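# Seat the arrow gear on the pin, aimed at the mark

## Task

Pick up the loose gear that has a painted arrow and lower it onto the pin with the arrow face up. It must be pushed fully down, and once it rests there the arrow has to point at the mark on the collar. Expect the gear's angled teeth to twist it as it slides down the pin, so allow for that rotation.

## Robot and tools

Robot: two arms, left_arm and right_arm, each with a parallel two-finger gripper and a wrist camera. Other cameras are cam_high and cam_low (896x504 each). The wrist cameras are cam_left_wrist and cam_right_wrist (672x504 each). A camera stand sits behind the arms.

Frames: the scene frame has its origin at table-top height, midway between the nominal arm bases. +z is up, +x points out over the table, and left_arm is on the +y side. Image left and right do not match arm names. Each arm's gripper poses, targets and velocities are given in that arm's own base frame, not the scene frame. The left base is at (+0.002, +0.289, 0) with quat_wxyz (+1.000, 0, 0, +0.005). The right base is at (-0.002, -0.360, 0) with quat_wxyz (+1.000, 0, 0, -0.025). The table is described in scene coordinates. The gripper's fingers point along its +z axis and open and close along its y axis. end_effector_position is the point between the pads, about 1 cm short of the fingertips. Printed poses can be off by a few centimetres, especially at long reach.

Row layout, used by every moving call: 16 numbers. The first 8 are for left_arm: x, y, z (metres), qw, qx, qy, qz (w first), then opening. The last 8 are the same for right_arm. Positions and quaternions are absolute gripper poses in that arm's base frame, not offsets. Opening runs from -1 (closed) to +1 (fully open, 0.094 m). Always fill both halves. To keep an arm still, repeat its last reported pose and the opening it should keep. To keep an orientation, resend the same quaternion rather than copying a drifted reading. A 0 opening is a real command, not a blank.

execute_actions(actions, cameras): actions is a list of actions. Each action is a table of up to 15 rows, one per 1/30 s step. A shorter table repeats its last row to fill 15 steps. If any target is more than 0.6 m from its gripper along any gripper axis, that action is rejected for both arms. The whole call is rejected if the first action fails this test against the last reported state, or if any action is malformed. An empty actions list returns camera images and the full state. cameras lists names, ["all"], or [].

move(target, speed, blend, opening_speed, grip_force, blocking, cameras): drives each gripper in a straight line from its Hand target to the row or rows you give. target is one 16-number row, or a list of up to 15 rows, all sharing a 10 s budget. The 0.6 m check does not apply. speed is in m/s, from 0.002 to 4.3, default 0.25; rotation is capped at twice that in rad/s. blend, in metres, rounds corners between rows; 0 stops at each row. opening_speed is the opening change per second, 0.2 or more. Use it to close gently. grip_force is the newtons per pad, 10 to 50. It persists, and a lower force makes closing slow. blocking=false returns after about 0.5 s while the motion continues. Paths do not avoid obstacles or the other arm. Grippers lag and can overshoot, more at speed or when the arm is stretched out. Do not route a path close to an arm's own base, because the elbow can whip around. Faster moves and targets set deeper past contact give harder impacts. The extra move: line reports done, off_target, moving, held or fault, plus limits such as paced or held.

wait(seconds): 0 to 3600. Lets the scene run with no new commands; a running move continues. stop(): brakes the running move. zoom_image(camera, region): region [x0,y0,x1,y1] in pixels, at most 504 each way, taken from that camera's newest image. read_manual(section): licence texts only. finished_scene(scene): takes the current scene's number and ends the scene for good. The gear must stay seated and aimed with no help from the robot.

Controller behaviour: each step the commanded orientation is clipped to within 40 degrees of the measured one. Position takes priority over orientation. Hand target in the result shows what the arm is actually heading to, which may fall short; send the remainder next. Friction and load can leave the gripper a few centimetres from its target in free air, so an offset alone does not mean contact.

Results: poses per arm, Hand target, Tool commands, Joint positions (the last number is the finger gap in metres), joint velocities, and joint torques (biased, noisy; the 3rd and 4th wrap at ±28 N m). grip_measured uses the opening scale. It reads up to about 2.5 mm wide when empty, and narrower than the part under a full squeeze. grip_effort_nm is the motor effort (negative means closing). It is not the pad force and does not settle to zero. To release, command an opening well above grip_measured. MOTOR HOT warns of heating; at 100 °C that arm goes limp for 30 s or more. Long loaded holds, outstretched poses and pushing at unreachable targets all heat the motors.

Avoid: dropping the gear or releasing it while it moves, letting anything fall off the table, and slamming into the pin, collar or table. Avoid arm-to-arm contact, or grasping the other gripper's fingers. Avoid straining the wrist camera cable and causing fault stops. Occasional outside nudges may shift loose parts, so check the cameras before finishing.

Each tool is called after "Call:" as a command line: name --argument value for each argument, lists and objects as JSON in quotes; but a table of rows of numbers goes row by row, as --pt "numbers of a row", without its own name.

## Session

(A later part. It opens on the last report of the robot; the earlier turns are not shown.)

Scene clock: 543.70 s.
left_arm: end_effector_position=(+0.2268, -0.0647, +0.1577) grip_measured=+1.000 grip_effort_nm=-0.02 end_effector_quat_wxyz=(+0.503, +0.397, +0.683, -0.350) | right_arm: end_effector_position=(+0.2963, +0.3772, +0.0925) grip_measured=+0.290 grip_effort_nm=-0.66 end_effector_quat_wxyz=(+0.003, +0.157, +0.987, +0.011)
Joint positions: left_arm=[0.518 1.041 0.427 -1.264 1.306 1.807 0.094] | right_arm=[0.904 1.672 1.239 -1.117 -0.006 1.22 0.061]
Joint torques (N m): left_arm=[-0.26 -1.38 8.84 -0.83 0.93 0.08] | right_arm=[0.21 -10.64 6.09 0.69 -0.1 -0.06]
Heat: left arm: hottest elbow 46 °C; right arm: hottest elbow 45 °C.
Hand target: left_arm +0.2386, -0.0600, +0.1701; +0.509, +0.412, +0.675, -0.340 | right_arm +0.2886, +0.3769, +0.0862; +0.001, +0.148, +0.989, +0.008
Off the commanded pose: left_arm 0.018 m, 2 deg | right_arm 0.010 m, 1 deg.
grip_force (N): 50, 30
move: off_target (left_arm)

Call:
move --pt "0.2393 -0.06 0.17 0.509 0.412 0.675 -0.341 1 0.2885 0.3765 0.084 0.001 0.1132 0.9936 0.008 0.1" --speed 0.03

Call:
move --pt "0.2393 -0.06 0.17 0.509 0.412 0.675 -0.341 1 0.2885 0.3762 0.081 0.001 0.0785 0.9969 0.007 0.1" --speed 0.03

Scene clock: 550.90 s.
left_arm: end_effector_position=(+0.2268, -0.0647, +0.1577) grip_measured=+1.000 grip_effort_nm=-0.02 end_effector_quat_wxyz=(+0.503, +0.397, +0.683, -0.350) | right_arm: end_effector_position=(+0.2962, +0.3771, +0.0917) grip_measured=+0.290 grip_effort_nm=-0.65 end_effector_quat_wxyz=(+0.003, +0.126, +0.992, +0.011)
Joint positions: left_arm=[0.518 1.041 0.427 -1.264 1.306 1.807 0.094] | right_arm=[0.904 1.672 1.237 -1.114 -0.006 1.156 0.061]
Joint torques (N m): left_arm=[-0.26 -1.44 8.85 -0.83 0.93 0.07] | right_arm=[0.32 -10.58 5.98 0.79 -0.12 -0.13]
Heat: left arm: hottest elbow 46 °C; right arm: hottest elbow 44 °C.
Hand target: left_arm +0.2386, -0.0600, +0.1701; +0.509, +0.412, +0.675, -0.340 | right_arm +0.2886, +0.3764, +0.0842; +0.001, +0.113, +0.994, +0.008
Off the commanded pose: left_arm 0.018 m, 2 deg | right_arm 0.011 m, 2 deg.
grip_force (N): 50, 30
move: off_target (left_arm, right_arm)

Scene clock: 552.67 s.
left_arm: end_effector_position=(+0.2268, -0.0647, +0.1577) grip_measured=+1.000 grip_effort_nm=-0.02 end_effector_quat_wxyz=(+0.503, +0.397, +0.683, -0.350) | right_arm: end_effector_position=(+0.2963, +0.3772, +0.0910) grip_measured=+0.290 grip_effort_nm=-0.66 end_effector_quat_wxyz=(+0.004, +0.089, +0.996, +0.012)
Joint positions: left_arm=[0.518 1.041 0.427 -1.264 1.306 1.807 0.094] | right_arm=[0.904 1.672 1.235 -1.109 -0.006 1.082 0.061]
Joint torques (N m): left_arm=[-0.32 -1.38 8.9 -0.84 0.91 0.06] | right_arm=[0.15 -10.29 5.9 0.84 -0.09 -0.09]
Heat: left arm: hottest elbow 46 °C; right arm: hottest elbow 44 °C.
Hand target: left_arm +0.2386, -0.0600, +0.1701; +0.509, +0.412, +0.675, -0.340 | right_arm +0.2885, +0.3760, +0.0813; +0.001, +0.079, +0.997, +0.007
Off the commanded pose: left_arm 0.018 m, 2 deg | right_arm 0.013 m, 1 deg.
grip_force (N): 50, 30
move: off_target (left_arm, right_arm)

Call:
move --pt "0.2393 -0.06 0.17 0.509 0.412 0.675 -0.341 1 0.2885 0.3755 0.076 0.001 0.0436 0.999 0.005 0.1" --speed 0.03 --cameras '["cam_left_wrist","cam_right_wrist"]'

Call:
zoom_image --camera "cam_left_wrist" --region '[330, 120, 480, 280]'

Scene clock: 558.43 s.
left_arm: end_effector_position=(+0.2268, -0.0647, +0.1577) grip_measured=+1.000 grip_effort_nm=-0.02 end_effector_quat_wxyz=(+0.503, +0.397, +0.683, -0.350) | right_arm: end_effector_position=(+0.2963, +0.3770, +0.0896) grip_measured=+0.290 grip_effort_nm=-0.65 end_effector_quat_wxyz=(+0.005, +0.067, +0.998, +0.012)
Joint positions: left_arm=[0.518 1.041 0.427 -1.264 1.306 1.807 0.094] | right_arm=[0.904 1.672 1.231 -1.104 -0.005 1.038 0.061]
Joint torques (N m): left_arm=[-0.44 -1.49 8.91 -0.8 0.91 0.08] | right_arm=[0.21 -9.88 5.74 0.96 -0.07 -0.36]
Heat: left arm: hottest elbow 46 °C; right arm: hottest elbow 43 °C.
Hand target: left_arm +0.2386, -0.0600, +0.1701; +0.509, +0.412, +0.675, -0.340 | right_arm +0.2884, +0.3752, +0.0763; +0.001, +0.044, +0.999, +0.005
Off the commanded pose: left_arm 0.018 m, 2 deg | right_arm 0.016 m, 3 deg.
grip_force (N): 50, 30
move: off_target (left_arm, right_arm)

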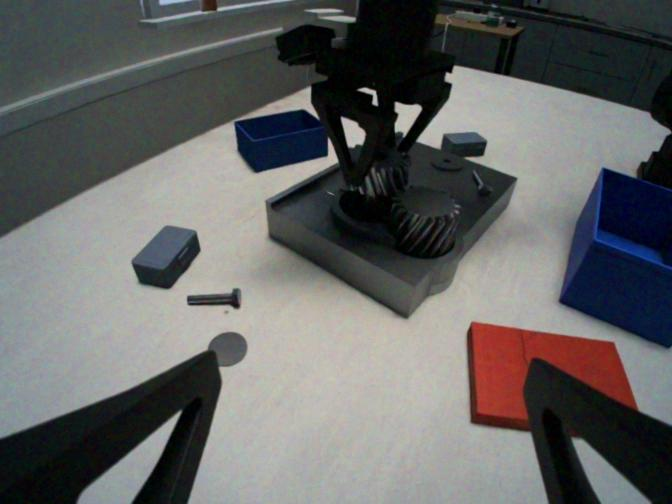

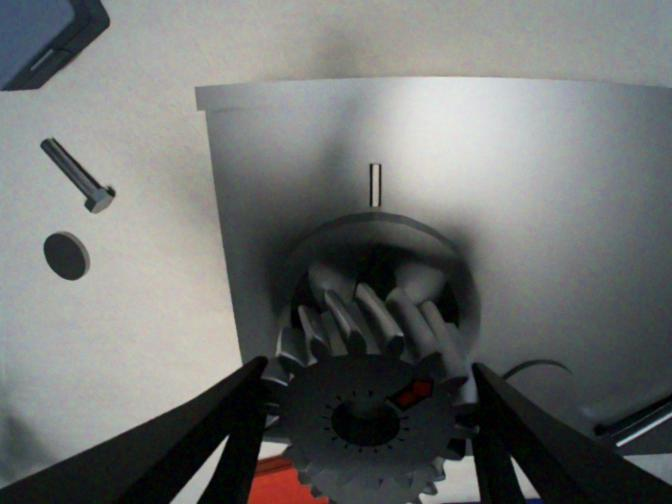

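Scaled by 3.150 from the camera's image (finer frame: 960x720).

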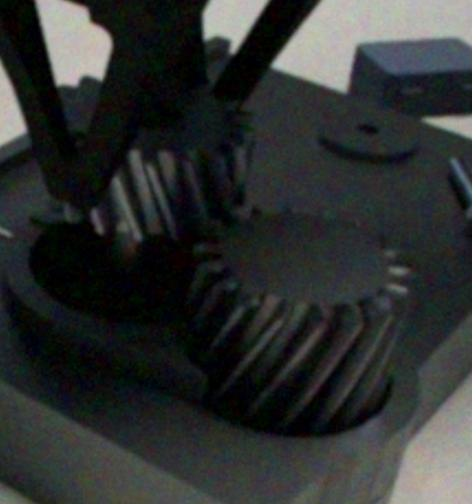

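Call:
zoom_image --camera "cam_right_wrist" --region '[260, 340, 490, 500]'

Call:
zoom_image --camera "cam_right_wrist" --region '[270, 140, 500, 320]'

Scaled by 2.191 from the camera's image (finer frame: 960x720).

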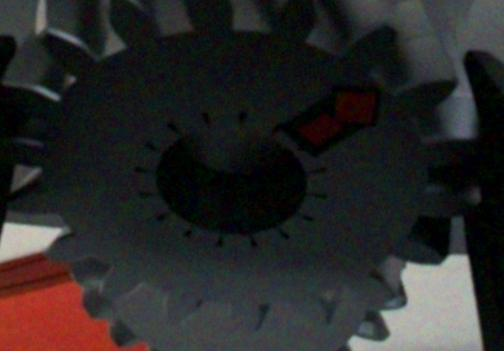

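Scaled by 2.191 from the camera's image (finer frame: 960x720).

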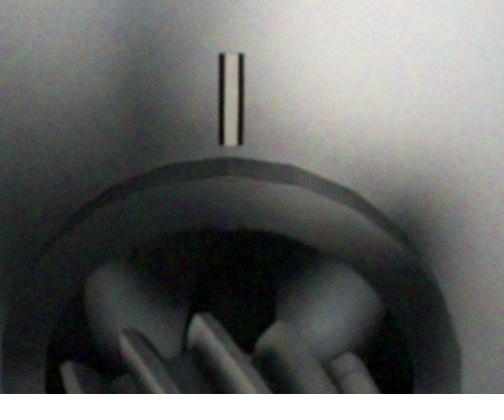

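Call:
move --pt "0.2393 -0.06 0.17 0.509 0.412 0.675 -0.341 1 0.2883 0.3750 0.070 0.001 0.0087 1.0 0.004 0.1" --speed 0.03

Call:
move --pt "0.2393 -0.06 0.17 0.509 0.412 0.675 -0.341 1 0.2883 0.3750 0.066 0.001 -0.0262 0.9997 0.003 0.1" --speed 0.03

Scene clock: 594.03 s.
left_arm: end_effector_position=(+0.2268, -0.0647, +0.1577) grip_measured=+1.000 grip_effort_nm=-0.02 end_effector_quat_wxyz=(+0.503, +0.397, +0.683, -0.350) | right_arm: end_effector_position=(+0.2964, +0.3771, +0.0888) grip_measured=+0.290 grip_effort_nm=-0.65 end_effector_quat_wxyz=(+0.006, +0.059, +0.998, +0.013)
Joint positions: left_arm=[0.518 1.041 0.427 -1.264 1.306 1.807 0.094] | right_arm=[0.904 1.671 1.228 -1.098 -0.005 1.022 0.061]
Joint torques (N m): left_arm=[-0.62 -1.26 8.77 -0.83 0.91 0.07] | right_arm=[0.21 -9.35 5.38 1.24 -0.03 -0.89]
Heat: left arm: hottest elbow 47 °C; right arm: hottest elbow 42 °C.
Hand target: left_arm +0.2386, -0.0600, +0.1701; +0.509, +0.412, +0.675, -0.340 | right_arm +0.2882, +0.3745, +0.0705; +0.001, +0.010, +1.000, +0.003
Off the commanded pose: left_arm 0.018 m, 2 deg | right_arm 0.021 m, 6 deg.
grip_force (N): 50, 30
move: off_target (left_arm, right_arm)

Scene clock: 595.73 s.
left_arm: end_effector_position=(+0.2268, -0.0647, +0.1577) grip_measured=+1.000 grip_effort_nm=-0.02 end_effector_quat_wxyz=(+0.503, +0.397, +0.683, -0.350) | right_arm: end_effector_position=(+0.2968, +0.3772, +0.0883) grip_measured=+0.290 grip_effort_nm=-0.66 end_effector_quat_wxyz=(+0.009, +0.033, +0.999, +0.015)
Joint positions: left_arm=[0.518 1.041 0.427 -1.264 1.306 1.807 0.094] | right_arm=[0.904 1.67 1.224 -1.091 -0.004 0.97 0.061]
Joint torques (N m): left_arm=[-0.5 -1.44 8.88 -0.83 0.92 0.07] | right_arm=[0.15 -8.88 5.34 1.25 -0.04 -1.09]
Heat: left arm: hottest elbow 47 °C; right arm: hottest elbow 41 °C.
Hand target: left_arm +0.2386, -0.0600, +0.1701; +0.509, +0.412, +0.675, -0.340 | right_arm +0.2880, +0.3743, +0.0668; +0.001, -0.024, +1.000, +0.002
Off the commanded pose: left_arm 0.018 m, 2 deg | right_arm 0.024 m, 7 deg.
grip_force (N): 50, 30
move: off_target (left_arm, right_arm)

Call:
move --pt "0.2393 -0.06 0.17 0.509 0.412 0.675 -0.341 1 0.2885 0.3765 0.078 0.001 0.0523 0.9986 0.006 0.1" --speed 0.05 --cameras '["cam_right_wrist","cam_left_wrist"]'

Call:
zoom_image --camera "cam_right_wrist" --region '[260, 340, 490, 500]'

Call:
zoom_image --camera "cam_left_wrist" --region '[330, 130, 430, 240]'

Scene clock: 610.80 s.
left_arm: end_effector_position=(+0.2268, -0.0647, +0.1577) grip_measured=+1.000 grip_effort_nm=-0.02 end_effector_quat_wxyz=(+0.503, +0.397, +0.683, -0.350) | right_arm: end_effector_position=(+0.2971, +0.3775, +0.0887) grip_measured=+0.290 grip_effort_nm=-0.65 end_effector_quat_wxyz=(+0.009, +0.054, +0.998, +0.016)
Joint positions: left_arm=[0.518 1.041 0.427 -1.264 1.306 1.807 0.094] | right_arm=[0.904 1.669 1.224 -1.09 -0.004 1.012 0.061]
Joint torques (N m): left_arm=[-0.62 -1.32 8.9 -0.79 0.9 0.08] | right_arm=[0.26 -9.76 6.48 0.34 -0.14 0.11]
Heat: left arm: hottest elbow 47 °C; right arm: hottest elbow 40 °C.
Hand target: left_arm +0.2386, -0.0600, +0.1701; +0.509, +0.412, +0.675, -0.340 | right_arm +0.2886, +0.3763, +0.0783; +0.001, +0.052, +0.999, +0.006
Off the commanded pose: left_arm 0.018 m, 2 deg | right_arm 0.014 m, 1 deg.
grip_force (N): 50, 30
move: off_target (left_arm, right_arm)
Images, in order (width x height): cam_left_wrist 672x504, cam_right_wrist 672x504.

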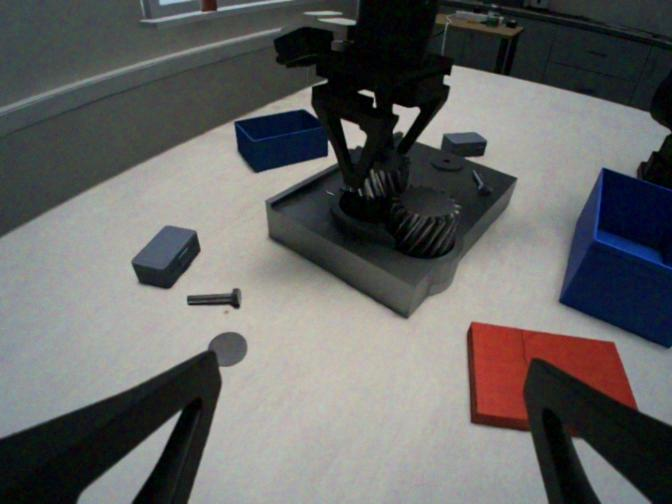

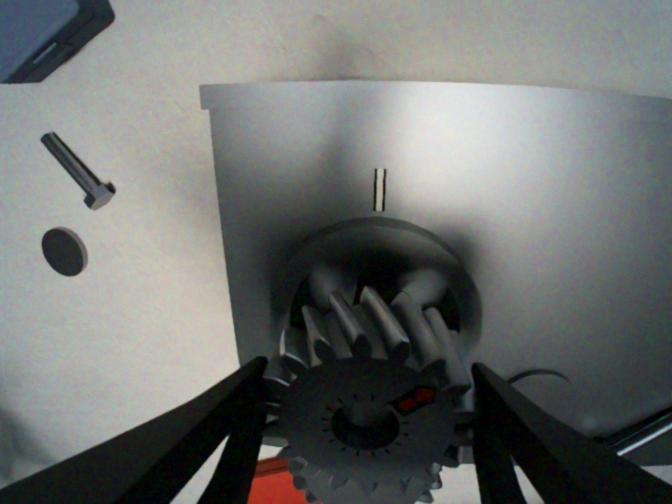

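Scaled by 2.191 from the camera's image (finer frame: 960x720).

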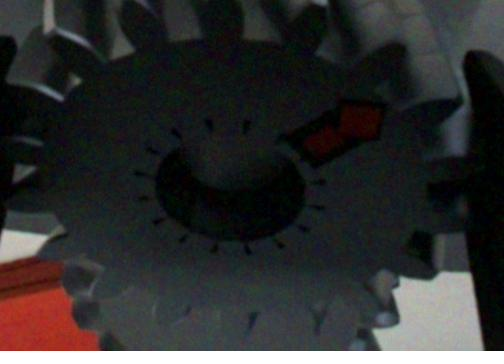

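Scaled by 4.582 from the camera's image (finer frame: 960x720).

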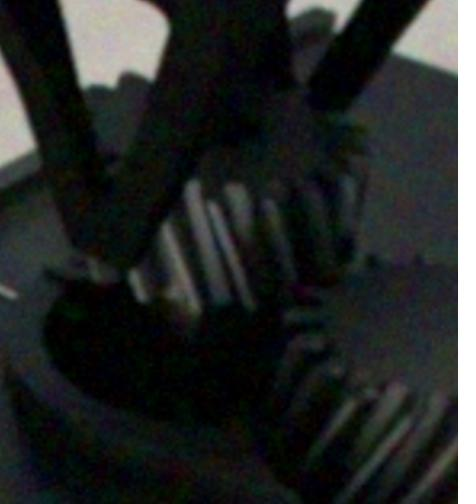

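Call:
move --pt "0.2393 -0.06 0.17 0.509 0.412 0.675 -0.341 1 0.2885 0.3745 0.086 -0.008 0.0785 0.9969 -0.006 0.1" --speed 0.05

Call:
move --pt "0.2393 -0.06 0.17 0.509 0.412 0.675 -0.341 1 0.2885 0.3735 0.079 -0.008 0.0436 0.999 -0.006 0.1" --speed 0.05

Scene clock: 625.70 s.
left_arm: end_effector_position=(+0.2268, -0.0647, +0.1577) grip_measured=+1.000 grip_effort_nm=-0.02 end_effector_quat_wxyz=(+0.503, +0.397, +0.683, -0.350) | right_arm: end_effector_position=(+0.2958, +0.3759, +0.0864) grip_measured=+0.290 grip_effort_nm=-0.66 end_effector_quat_wxyz=(+0.005, +0.061, +0.998, +0.011)
Joint positions: left_arm=[0.518 1.041 0.427 -1.264 1.306 1.807 0.094] | right_arm=[0.904 1.674 1.224 -1.098 -0.004 1.025 0.061]
Joint torques (N m): left_arm=[-0.38 -1.26 8.91 -0.85 0.91 0.07] | right_arm=[0.03 -9.88 8.43 -1.39 -0.19 0.46]
Heat: left arm: hottest elbow 47 °C; right arm: hottest elbow 40 °C.
Hand target: left_arm +0.2386, -0.0600, +0.1701; +0.509, +0.412, +0.675, -0.340 | right_arm +0.2886, +0.3744, +0.0862; -0.007, +0.078, +0.997, -0.006
Off the commanded pose: left_arm 0.018 m, 2 deg | right_arm 0.007 m, 3 deg.
grip_force (N): 50, 30
move: off_target (left_arm, right_arm)

Scene clock: 626.97 s.
left_arm: end_effector_position=(+0.2268, -0.0647, +0.1577) grip_measured=+1.000 grip_effort_nm=-0.02 end_effector_quat_wxyz=(+0.503, +0.397, +0.683, -0.350) | right_arm: end_effector_position=(+0.2957, +0.3758, +0.0848) grip_measured=+0.290 grip_effort_nm=-0.66 end_effector_quat_wxyz=(+0.004, +0.049, +0.999, +0.009)
Joint positions: left_arm=[0.518 1.041 0.427 -1.264 1.306 1.807 0.094] | right_arm=[0.904 1.677 1.224 -1.098 -0.004 1.002 0.061]
Joint torques (N m): left_arm=[-0.44 -1.32 8.85 -0.83 0.91 0.07] | right_arm=[-0.15 -9.58 7.64 -0.76 -0.19 -0.01]
Heat: left arm: hottest elbow 47 °C; right arm: hottest elbow 40 °C.
Hand target: left_arm +0.2386, -0.0600, +0.1701; +0.509, +0.412, +0.675, -0.340 | right_arm +0.2886, +0.3734, +0.0791; -0.008, +0.044, +0.999, -0.006
Off the commanded pose: left_arm 0.018 m, 2 deg | right_arm 0.009 m, 2 deg.
grip_force (N): 50, 30
move: off_target (left_arm)

Call:
move --pt "0.2393 -0.06 0.17 0.509 0.412 0.675 -0.341 1 0.2885 0.3730 0.074 -0.008 0.0087 0.9999 -0.006 0.1" --speed 0.04

Call:
move --pt "0.2393 -0.06 0.17 0.509 0.412 0.675 -0.341 1 0.2885 0.3730 0.069 -0.008 -0.0262 0.9997 -0.006 0.1" --speed 0.04 --cameras '["cam_right_wrist"]'

Call:
zoom_image --camera "cam_right_wrist" --region '[260, 340, 490, 500]'

Scene clock: 632.83 s.
left_arm: end_effector_position=(+0.2268, -0.0647, +0.1577) grip_measured=+1.000 grip_effort_nm=-0.02 end_effector_quat_wxyz=(+0.503, +0.397, +0.683, -0.350) | right_arm: end_effector_position=(+0.2958, +0.3761, +0.0839) grip_measured=+0.290 grip_effort_nm=-0.66 end_effector_quat_wxyz=(+0.004, +0.029, +1.000, +0.009)
Joint positions: left_arm=[0.518 1.041 0.427 -1.264 1.306 1.807 0.094] | right_arm=[0.904 1.679 1.224 -1.096 -0.004 0.962 0.061]
Joint torques (N m): left_arm=[-0.26 -1.61 8.87 -0.8 0.91 0.09] | right_arm=[-0.15 -9.47 7.08 -0.36 -0.17 -0.33]
Heat: left arm: hottest elbow 47 °C; right arm: hottest elbow 40 °C.
Hand target: left_arm +0.2386, -0.0600, +0.1701; +0.509, +0.412, +0.675, -0.340 | right_arm +0.2885, +0.3728, +0.0743; -0.008, +0.009, +1.000, -0.006
Off the commanded pose: left_arm 0.018 m, 2 deg | right_arm 0.013 m, 3 deg.
grip_force (N): 50, 30
move: off_target (left_arm, right_arm)

Scene clock: 633.93 s.
left_arm: end_effector_position=(+0.2268, -0.0647, +0.1577) grip_measured=+1.000 grip_effort_nm=-0.02 end_effector_quat_wxyz=(+0.503, +0.397, +0.683, -0.350) | right_arm: end_effector_position=(+0.2959, +0.3766, +0.0834) grip_measured=+0.290 grip_effort_nm=-0.65 end_effector_quat_wxyz=(+0.004, +0.021, +1.000, +0.010)
Joint positions: left_arm=[0.518 1.041 0.427 -1.264 1.306 1.807 0.094] | right_arm=[0.904 1.68 1.224 -1.094 -0.006 0.945 0.061]
Joint torques (N m): left_arm=[-0.38 -1.38 8.85 -0.85 0.9 0.07] | right_arm=[-0.09 -9.17 6.58 0.03 -0.11 -0.86]
Heat: left arm: hottest elbow 47 °C; right arm: hottest elbow 40 °C.
Hand target: left_arm +0.2386, -0.0600, +0.1701; +0.509, +0.412, +0.675, -0.340 | right_arm +0.2884, +0.3727, +0.0694; -0.008, -0.025, +1.000, -0.006
Off the commanded pose: left_arm 0.018 m, 2 deg | right_arm 0.017 m, 6 deg.
grip_force (N): 50, 30
move: off_target (left_arm, right_arm)

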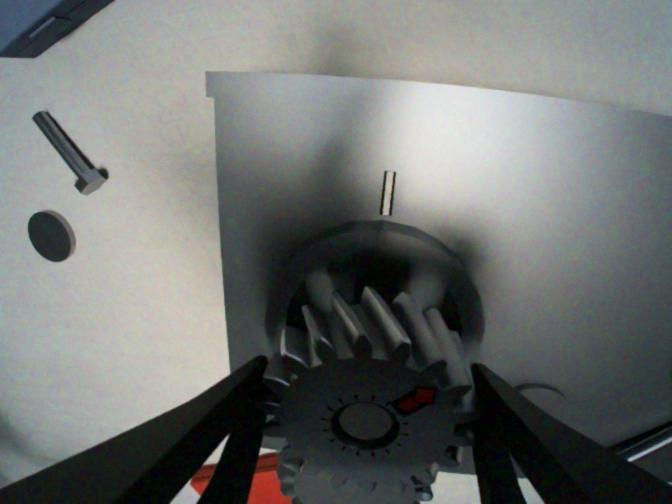

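Scaled by 2.191 from the camera's image (finer frame: 960x720).

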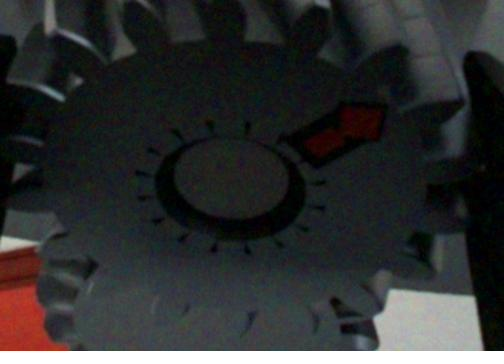

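Call:
move --pt "0.2393 -0.06 0.17 0.509 0.412 0.675 -0.341 1 0.2885 0.3720 0.062 -0.012 -0.035 0.9993 -0.012 0.1" --speed 0.04

Call:
move --pt "0.2393 -0.06 0.17 0.509 0.412 0.675 -0.341 1 0.2885 0.3715 0.057 -0.012 -0.061 0.998 -0.012 0.1" --speed 0.04

Scene clock: 644.73 s.
left_arm: end_effector_position=(+0.2268, -0.0647, +0.1577) grip_measured=+1.000 grip_effort_nm=-0.02 end_effector_quat_wxyz=(+0.503, +0.397, +0.683, -0.350) | right_arm: end_effector_position=(+0.2958, +0.3765, +0.0798) grip_measured=+0.290 grip_effort_nm=-0.65 end_effector_quat_wxyz=(+0.002, -0.003, +1.000, +0.008)
Joint positions: left_arm=[0.518 1.041 0.427 -1.264 1.306 1.807 0.094] | right_arm=[0.904 1.688 1.224 -1.093 -0.006 0.899 0.061]
Joint torques (N m): left_arm=[-0.21 -1.44 8.9 -0.85 0.93 0.07] | right_arm=[-0.21 -8.7 6.52 0.05 -0.02 -0.58]
Heat: left arm: hottest elbow 47 °C; right arm: hottest elbow 40 °C.
Hand target: left_arm +0.2386, -0.0600, +0.1701; +0.509, +0.412, +0.675, -0.340 | right_arm +0.2883, +0.3716, +0.0625; -0.012, -0.034, +0.999, -0.012
Off the commanded pose: left_arm 0.018 m, 2 deg | right_arm 0.020 m, 5 deg.
grip_force (N): 50, 30
move: off_target (left_arm, right_arm)

Scene clock: 645.93 s.
left_arm: end_effector_position=(+0.2268, -0.0647, +0.1577) grip_measured=+1.000 grip_effort_nm=-0.02 end_effector_quat_wxyz=(+0.503, +0.397, +0.683, -0.350) | right_arm: end_effector_position=(+0.2961, +0.3772, +0.0772) grip_measured=+0.290 grip_effort_nm=-0.65 end_effector_quat_wxyz=(+0.001, -0.025, +1.000, +0.007)
Joint positions: left_arm=[0.518 1.041 0.427 -1.264 1.306 1.807 0.094] | right_arm=[0.904 1.694 1.224 -1.088 -0.007 0.853 0.061]
Joint torques (N m): left_arm=[-0.44 -1.32 8.9 -0.85 0.91 0.08] | right_arm=[-0.21 -8.76 5.98 0.31 0.03 -0.66]
Heat: left arm: hottest elbow 47 °C; right arm: hottest elbow 40 °C.
Hand target: left_arm +0.2386, -0.0600, +0.1701; +0.509, +0.412, +0.675, -0.340 | right_arm +0.2883, +0.3710, +0.0577; -0.012, -0.060, +0.998, -0.012
Off the commanded pose: left_arm 0.018 m, 2 deg | right_arm 0.022 m, 5 deg.
grip_force (N): 50, 30
move: off_target (left_arm, right_arm)

Call:
move --pt "0.2393 -0.06 0.17 0.509 0.412 0.675 -0.341 1 0.2885 0.3705 0.051 -0.012 -0.096 0.9953 -0.012 0.1" --speed 0.04

Call:
move --pt "0.2393 -0.06 0.17 0.509 0.412 0.675 -0.341 1 0.2890 0.3725 0.060 -0.006 -0.075 0.9972 -0.006 0.1" --pt "0.2393 -0.06 0.17 0.509 0.412 0.675 -0.341 1 0.2890 0.3725 0.060 -0.006 -0.075 0.9972 -0.006 0.4" --opening_speed 0.4 --cameras '["cam_right_wrist","cam_left_wrist"]'

Call:
zoom_image --camera "cam_right_wrist" --region '[240, 130, 500, 440]'

Scene clock: 655.67 s.
left_arm: end_effector_position=(+0.2268, -0.0647, +0.1577) grip_measured=+1.000 grip_effort_nm=-0.02 end_effector_quat_wxyz=(+0.503, +0.397, +0.683, -0.350) | right_arm: end_effector_position=(+0.2960, +0.3771, +0.0712) grip_measured=+0.290 grip_effort_nm=-0.66 end_effector_quat_wxyz=(+0.002, -0.068, +0.998, +0.007)
Joint positions: left_arm=[0.518 1.041 0.427 -1.264 1.306 1.807 0.094] | right_arm=[0.904 1.701 1.216 -1.073 -0.007 0.768 0.061]
Joint torques (N m): left_arm=[-0.38 -1.26 8.8 -0.76 0.91 0.08] | right_arm=[-0.26 -8.94 5.9 0.34 0.09 -0.52]
Heat: left arm: hottest elbow 47 °C; right arm: hottest elbow 40 °C.
Hand target: left_arm +0.2386, -0.0600, +0.1701; +0.509, +0.412, +0.675, -0.340 | right_arm +0.2883, +0.3701, +0.0518; -0.012, -0.095, +0.995, -0.012
Off the commanded pose: left_arm 0.018 m, 2 deg | right_arm 0.023 m, 4 deg.
grip_force (N): 50, 30
move: off_target (left_arm, right_arm)

Scene clock: 657.23 s.
left_arm: end_effector_position=(+0.2268, -0.0647, +0.1577) grip_measured=+1.000 grip_effort_nm=-0.02 end_effector_quat_wxyz=(+0.503, +0.397, +0.683, -0.350) | right_arm: end_effector_position=(+0.2935, +0.3741, +0.0671) grip_measured=+0.397 grip_effort_nm=0.11 end_effector_quat_wxyz=(-0.001, -0.068, +0.998, +0.002)
Joint positions: left_arm=[0.518 1.041 0.427 -1.264 1.306 1.807 0.094] | right_arm=[0.905 1.703 1.207 -1.072 -0.005 0.769 0.066]
Joint torques (N m): left_arm=[-0.21 -1.73 8.88 -0.8 0.92 0.08] | right_arm=[-0.09 -9.99 6.74 0.21 0.03 -0.06]
Heat: left arm: hottest elbow 47 °C; right arm: hottest elbow 40 °C.
Hand target: left_arm +0.2386, -0.0600, +0.1701; +0.509, +0.412, +0.675, -0.340 | right_arm +0.2890, +0.3724, +0.0601; -0.006, -0.075, +0.997, -0.006
Off the commanded pose: left_arm 0.018 m, 2 deg | right_arm 0.009 m, 1 deg.
grip_force (N): 50, 30
move: off_target (left_arm); target 2's new opening was sent with right_arm's hand 0.014 m and 2 deg from that target
Images, in order (width x height): cam_left_wrist 672x504, cam_right_wrist 672x504.

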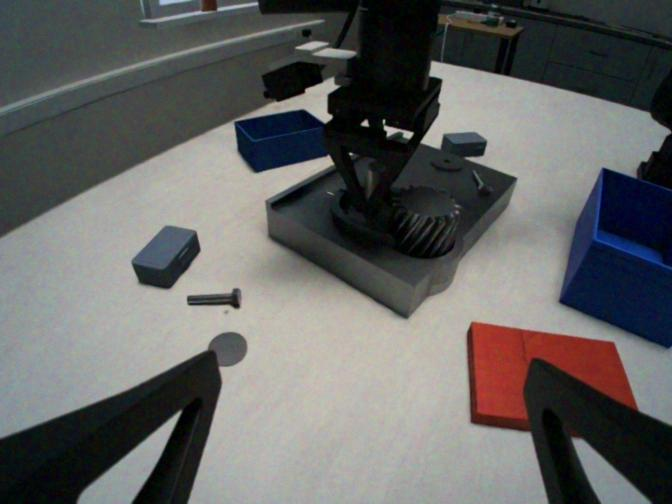

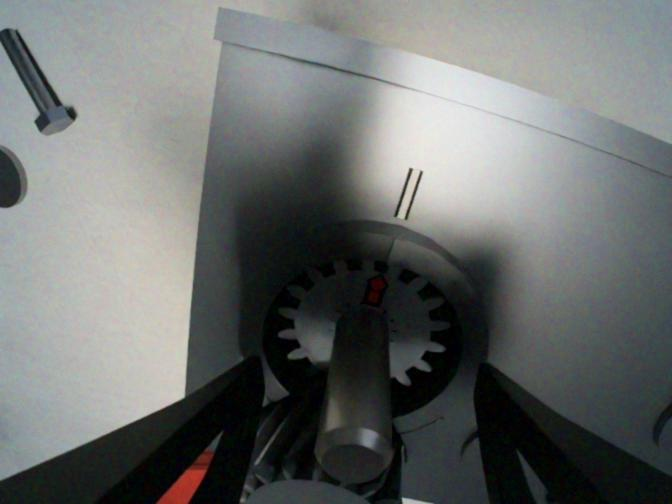

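Scaled by 1.626 from the camera's image (finer frame: 960x720).

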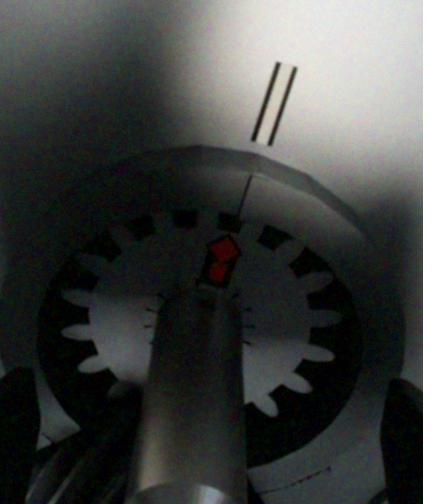

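Call:
move --pt "0.2393 -0.06 0.17 0.509 0.412 0.675 -0.341 1 0.301 0.382 0.17 0.0 -0.075 0.9972 0.0 0.4" --pt "0.2393 -0.06 0.17 0.509 0.412 0.675 -0.341 1 0.275 0.345 0.225 0.0 0.0872 0.9962 0.0 0.4" --speed '[0.1,0.2]' --cameras '["cam_right_wrist","cam_left_wrist"]'

Call:
zoom_image --camera "cam_right_wrist" --region '[220, 30, 420, 230]'

Call:
zoom_image --camera "cam_left_wrist" --region '[310, 130, 490, 280]'

Scene clock: 668.67 s.
left_arm: end_effector_position=(+0.2268, -0.0647, +0.1577) grip_measured=+1.000 grip_effort_nm=-0.02 end_effector_quat_wxyz=(+0.503, +0.397, +0.683, -0.350) | right_arm: end_effector_position=(+0.2643, +0.3368, +0.2001) grip_measured=+0.399 grip_effort_nm=0.07 end_effector_quat_wxyz=(-0.017, +0.077, +0.997, -0.023)
Joint positions: left_arm=[0.518 1.041 0.427 -1.264 1.306 1.807 0.094] | right_arm=[0.905 1.508 1.337 -1.456 -0.003 1.06 0.066]
Joint torques (N m): left_arm=[-0.5 -1.44 8.84 -0.85 0.91 0.08] | right_arm=[-1.14 -10.11 11.63 -0.18 0 0.16]
Heat: left arm: hottest elbow 47 °C; right arm: hottest elbow 40 °C.
Hand target: left_arm +0.2386, -0.0600, +0.1701; +0.509, +0.412, +0.675, -0.340 | right_arm +0.2743, +0.3441, +0.2249; +0.000, +0.087, +0.996, +0.000
Off the commanded pose: left_arm 0.018 m, 2 deg | right_arm 0.028 m, 3 deg.
grip_force (N): 50, 30
move: off_target (left_arm, right_arm)
Images, in order (width x height): cam_left_wrist 672x504, cam_right_wrist 672x504.

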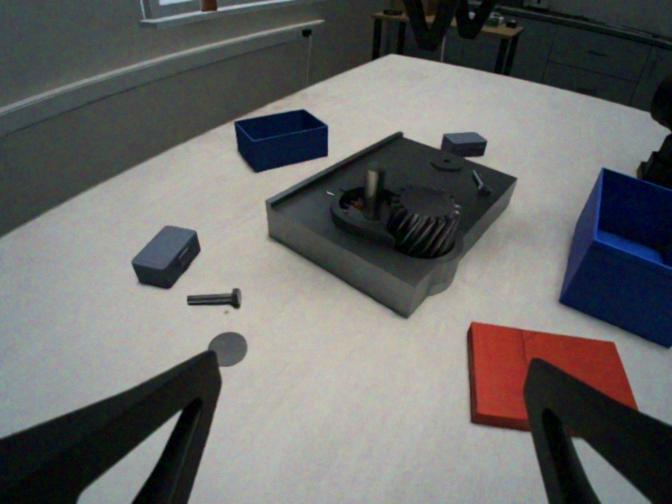

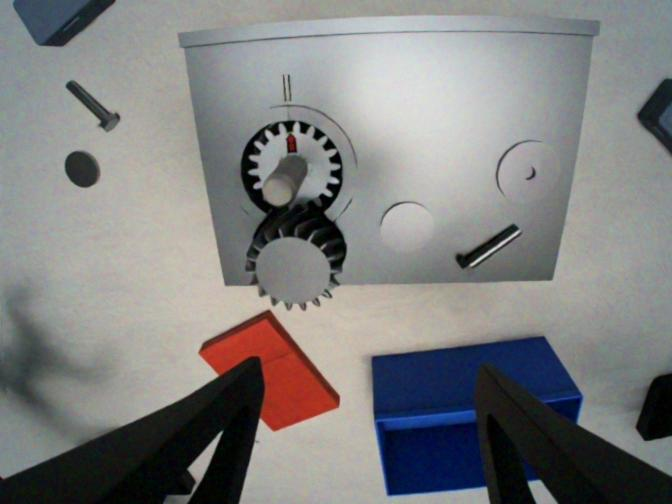

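Scaled by 2.520 from the camera's image (finer frame: 960x720).

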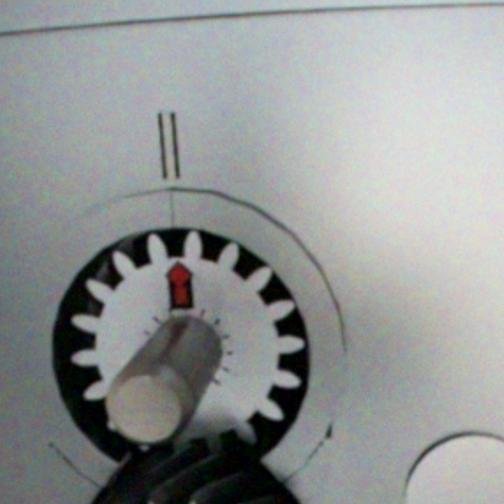

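Scaled by 2.800 from the camera's image (finer frame: 960x720).

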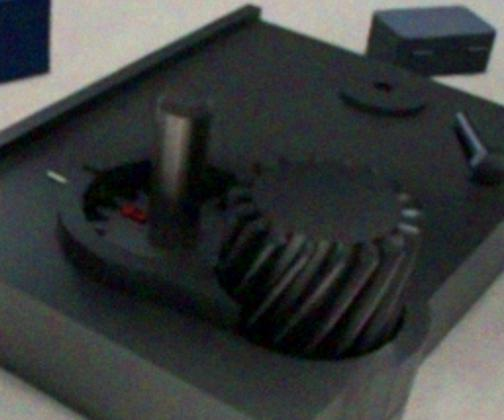

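Call:
finished_scene --scene 2

The scene is finished: the task was done.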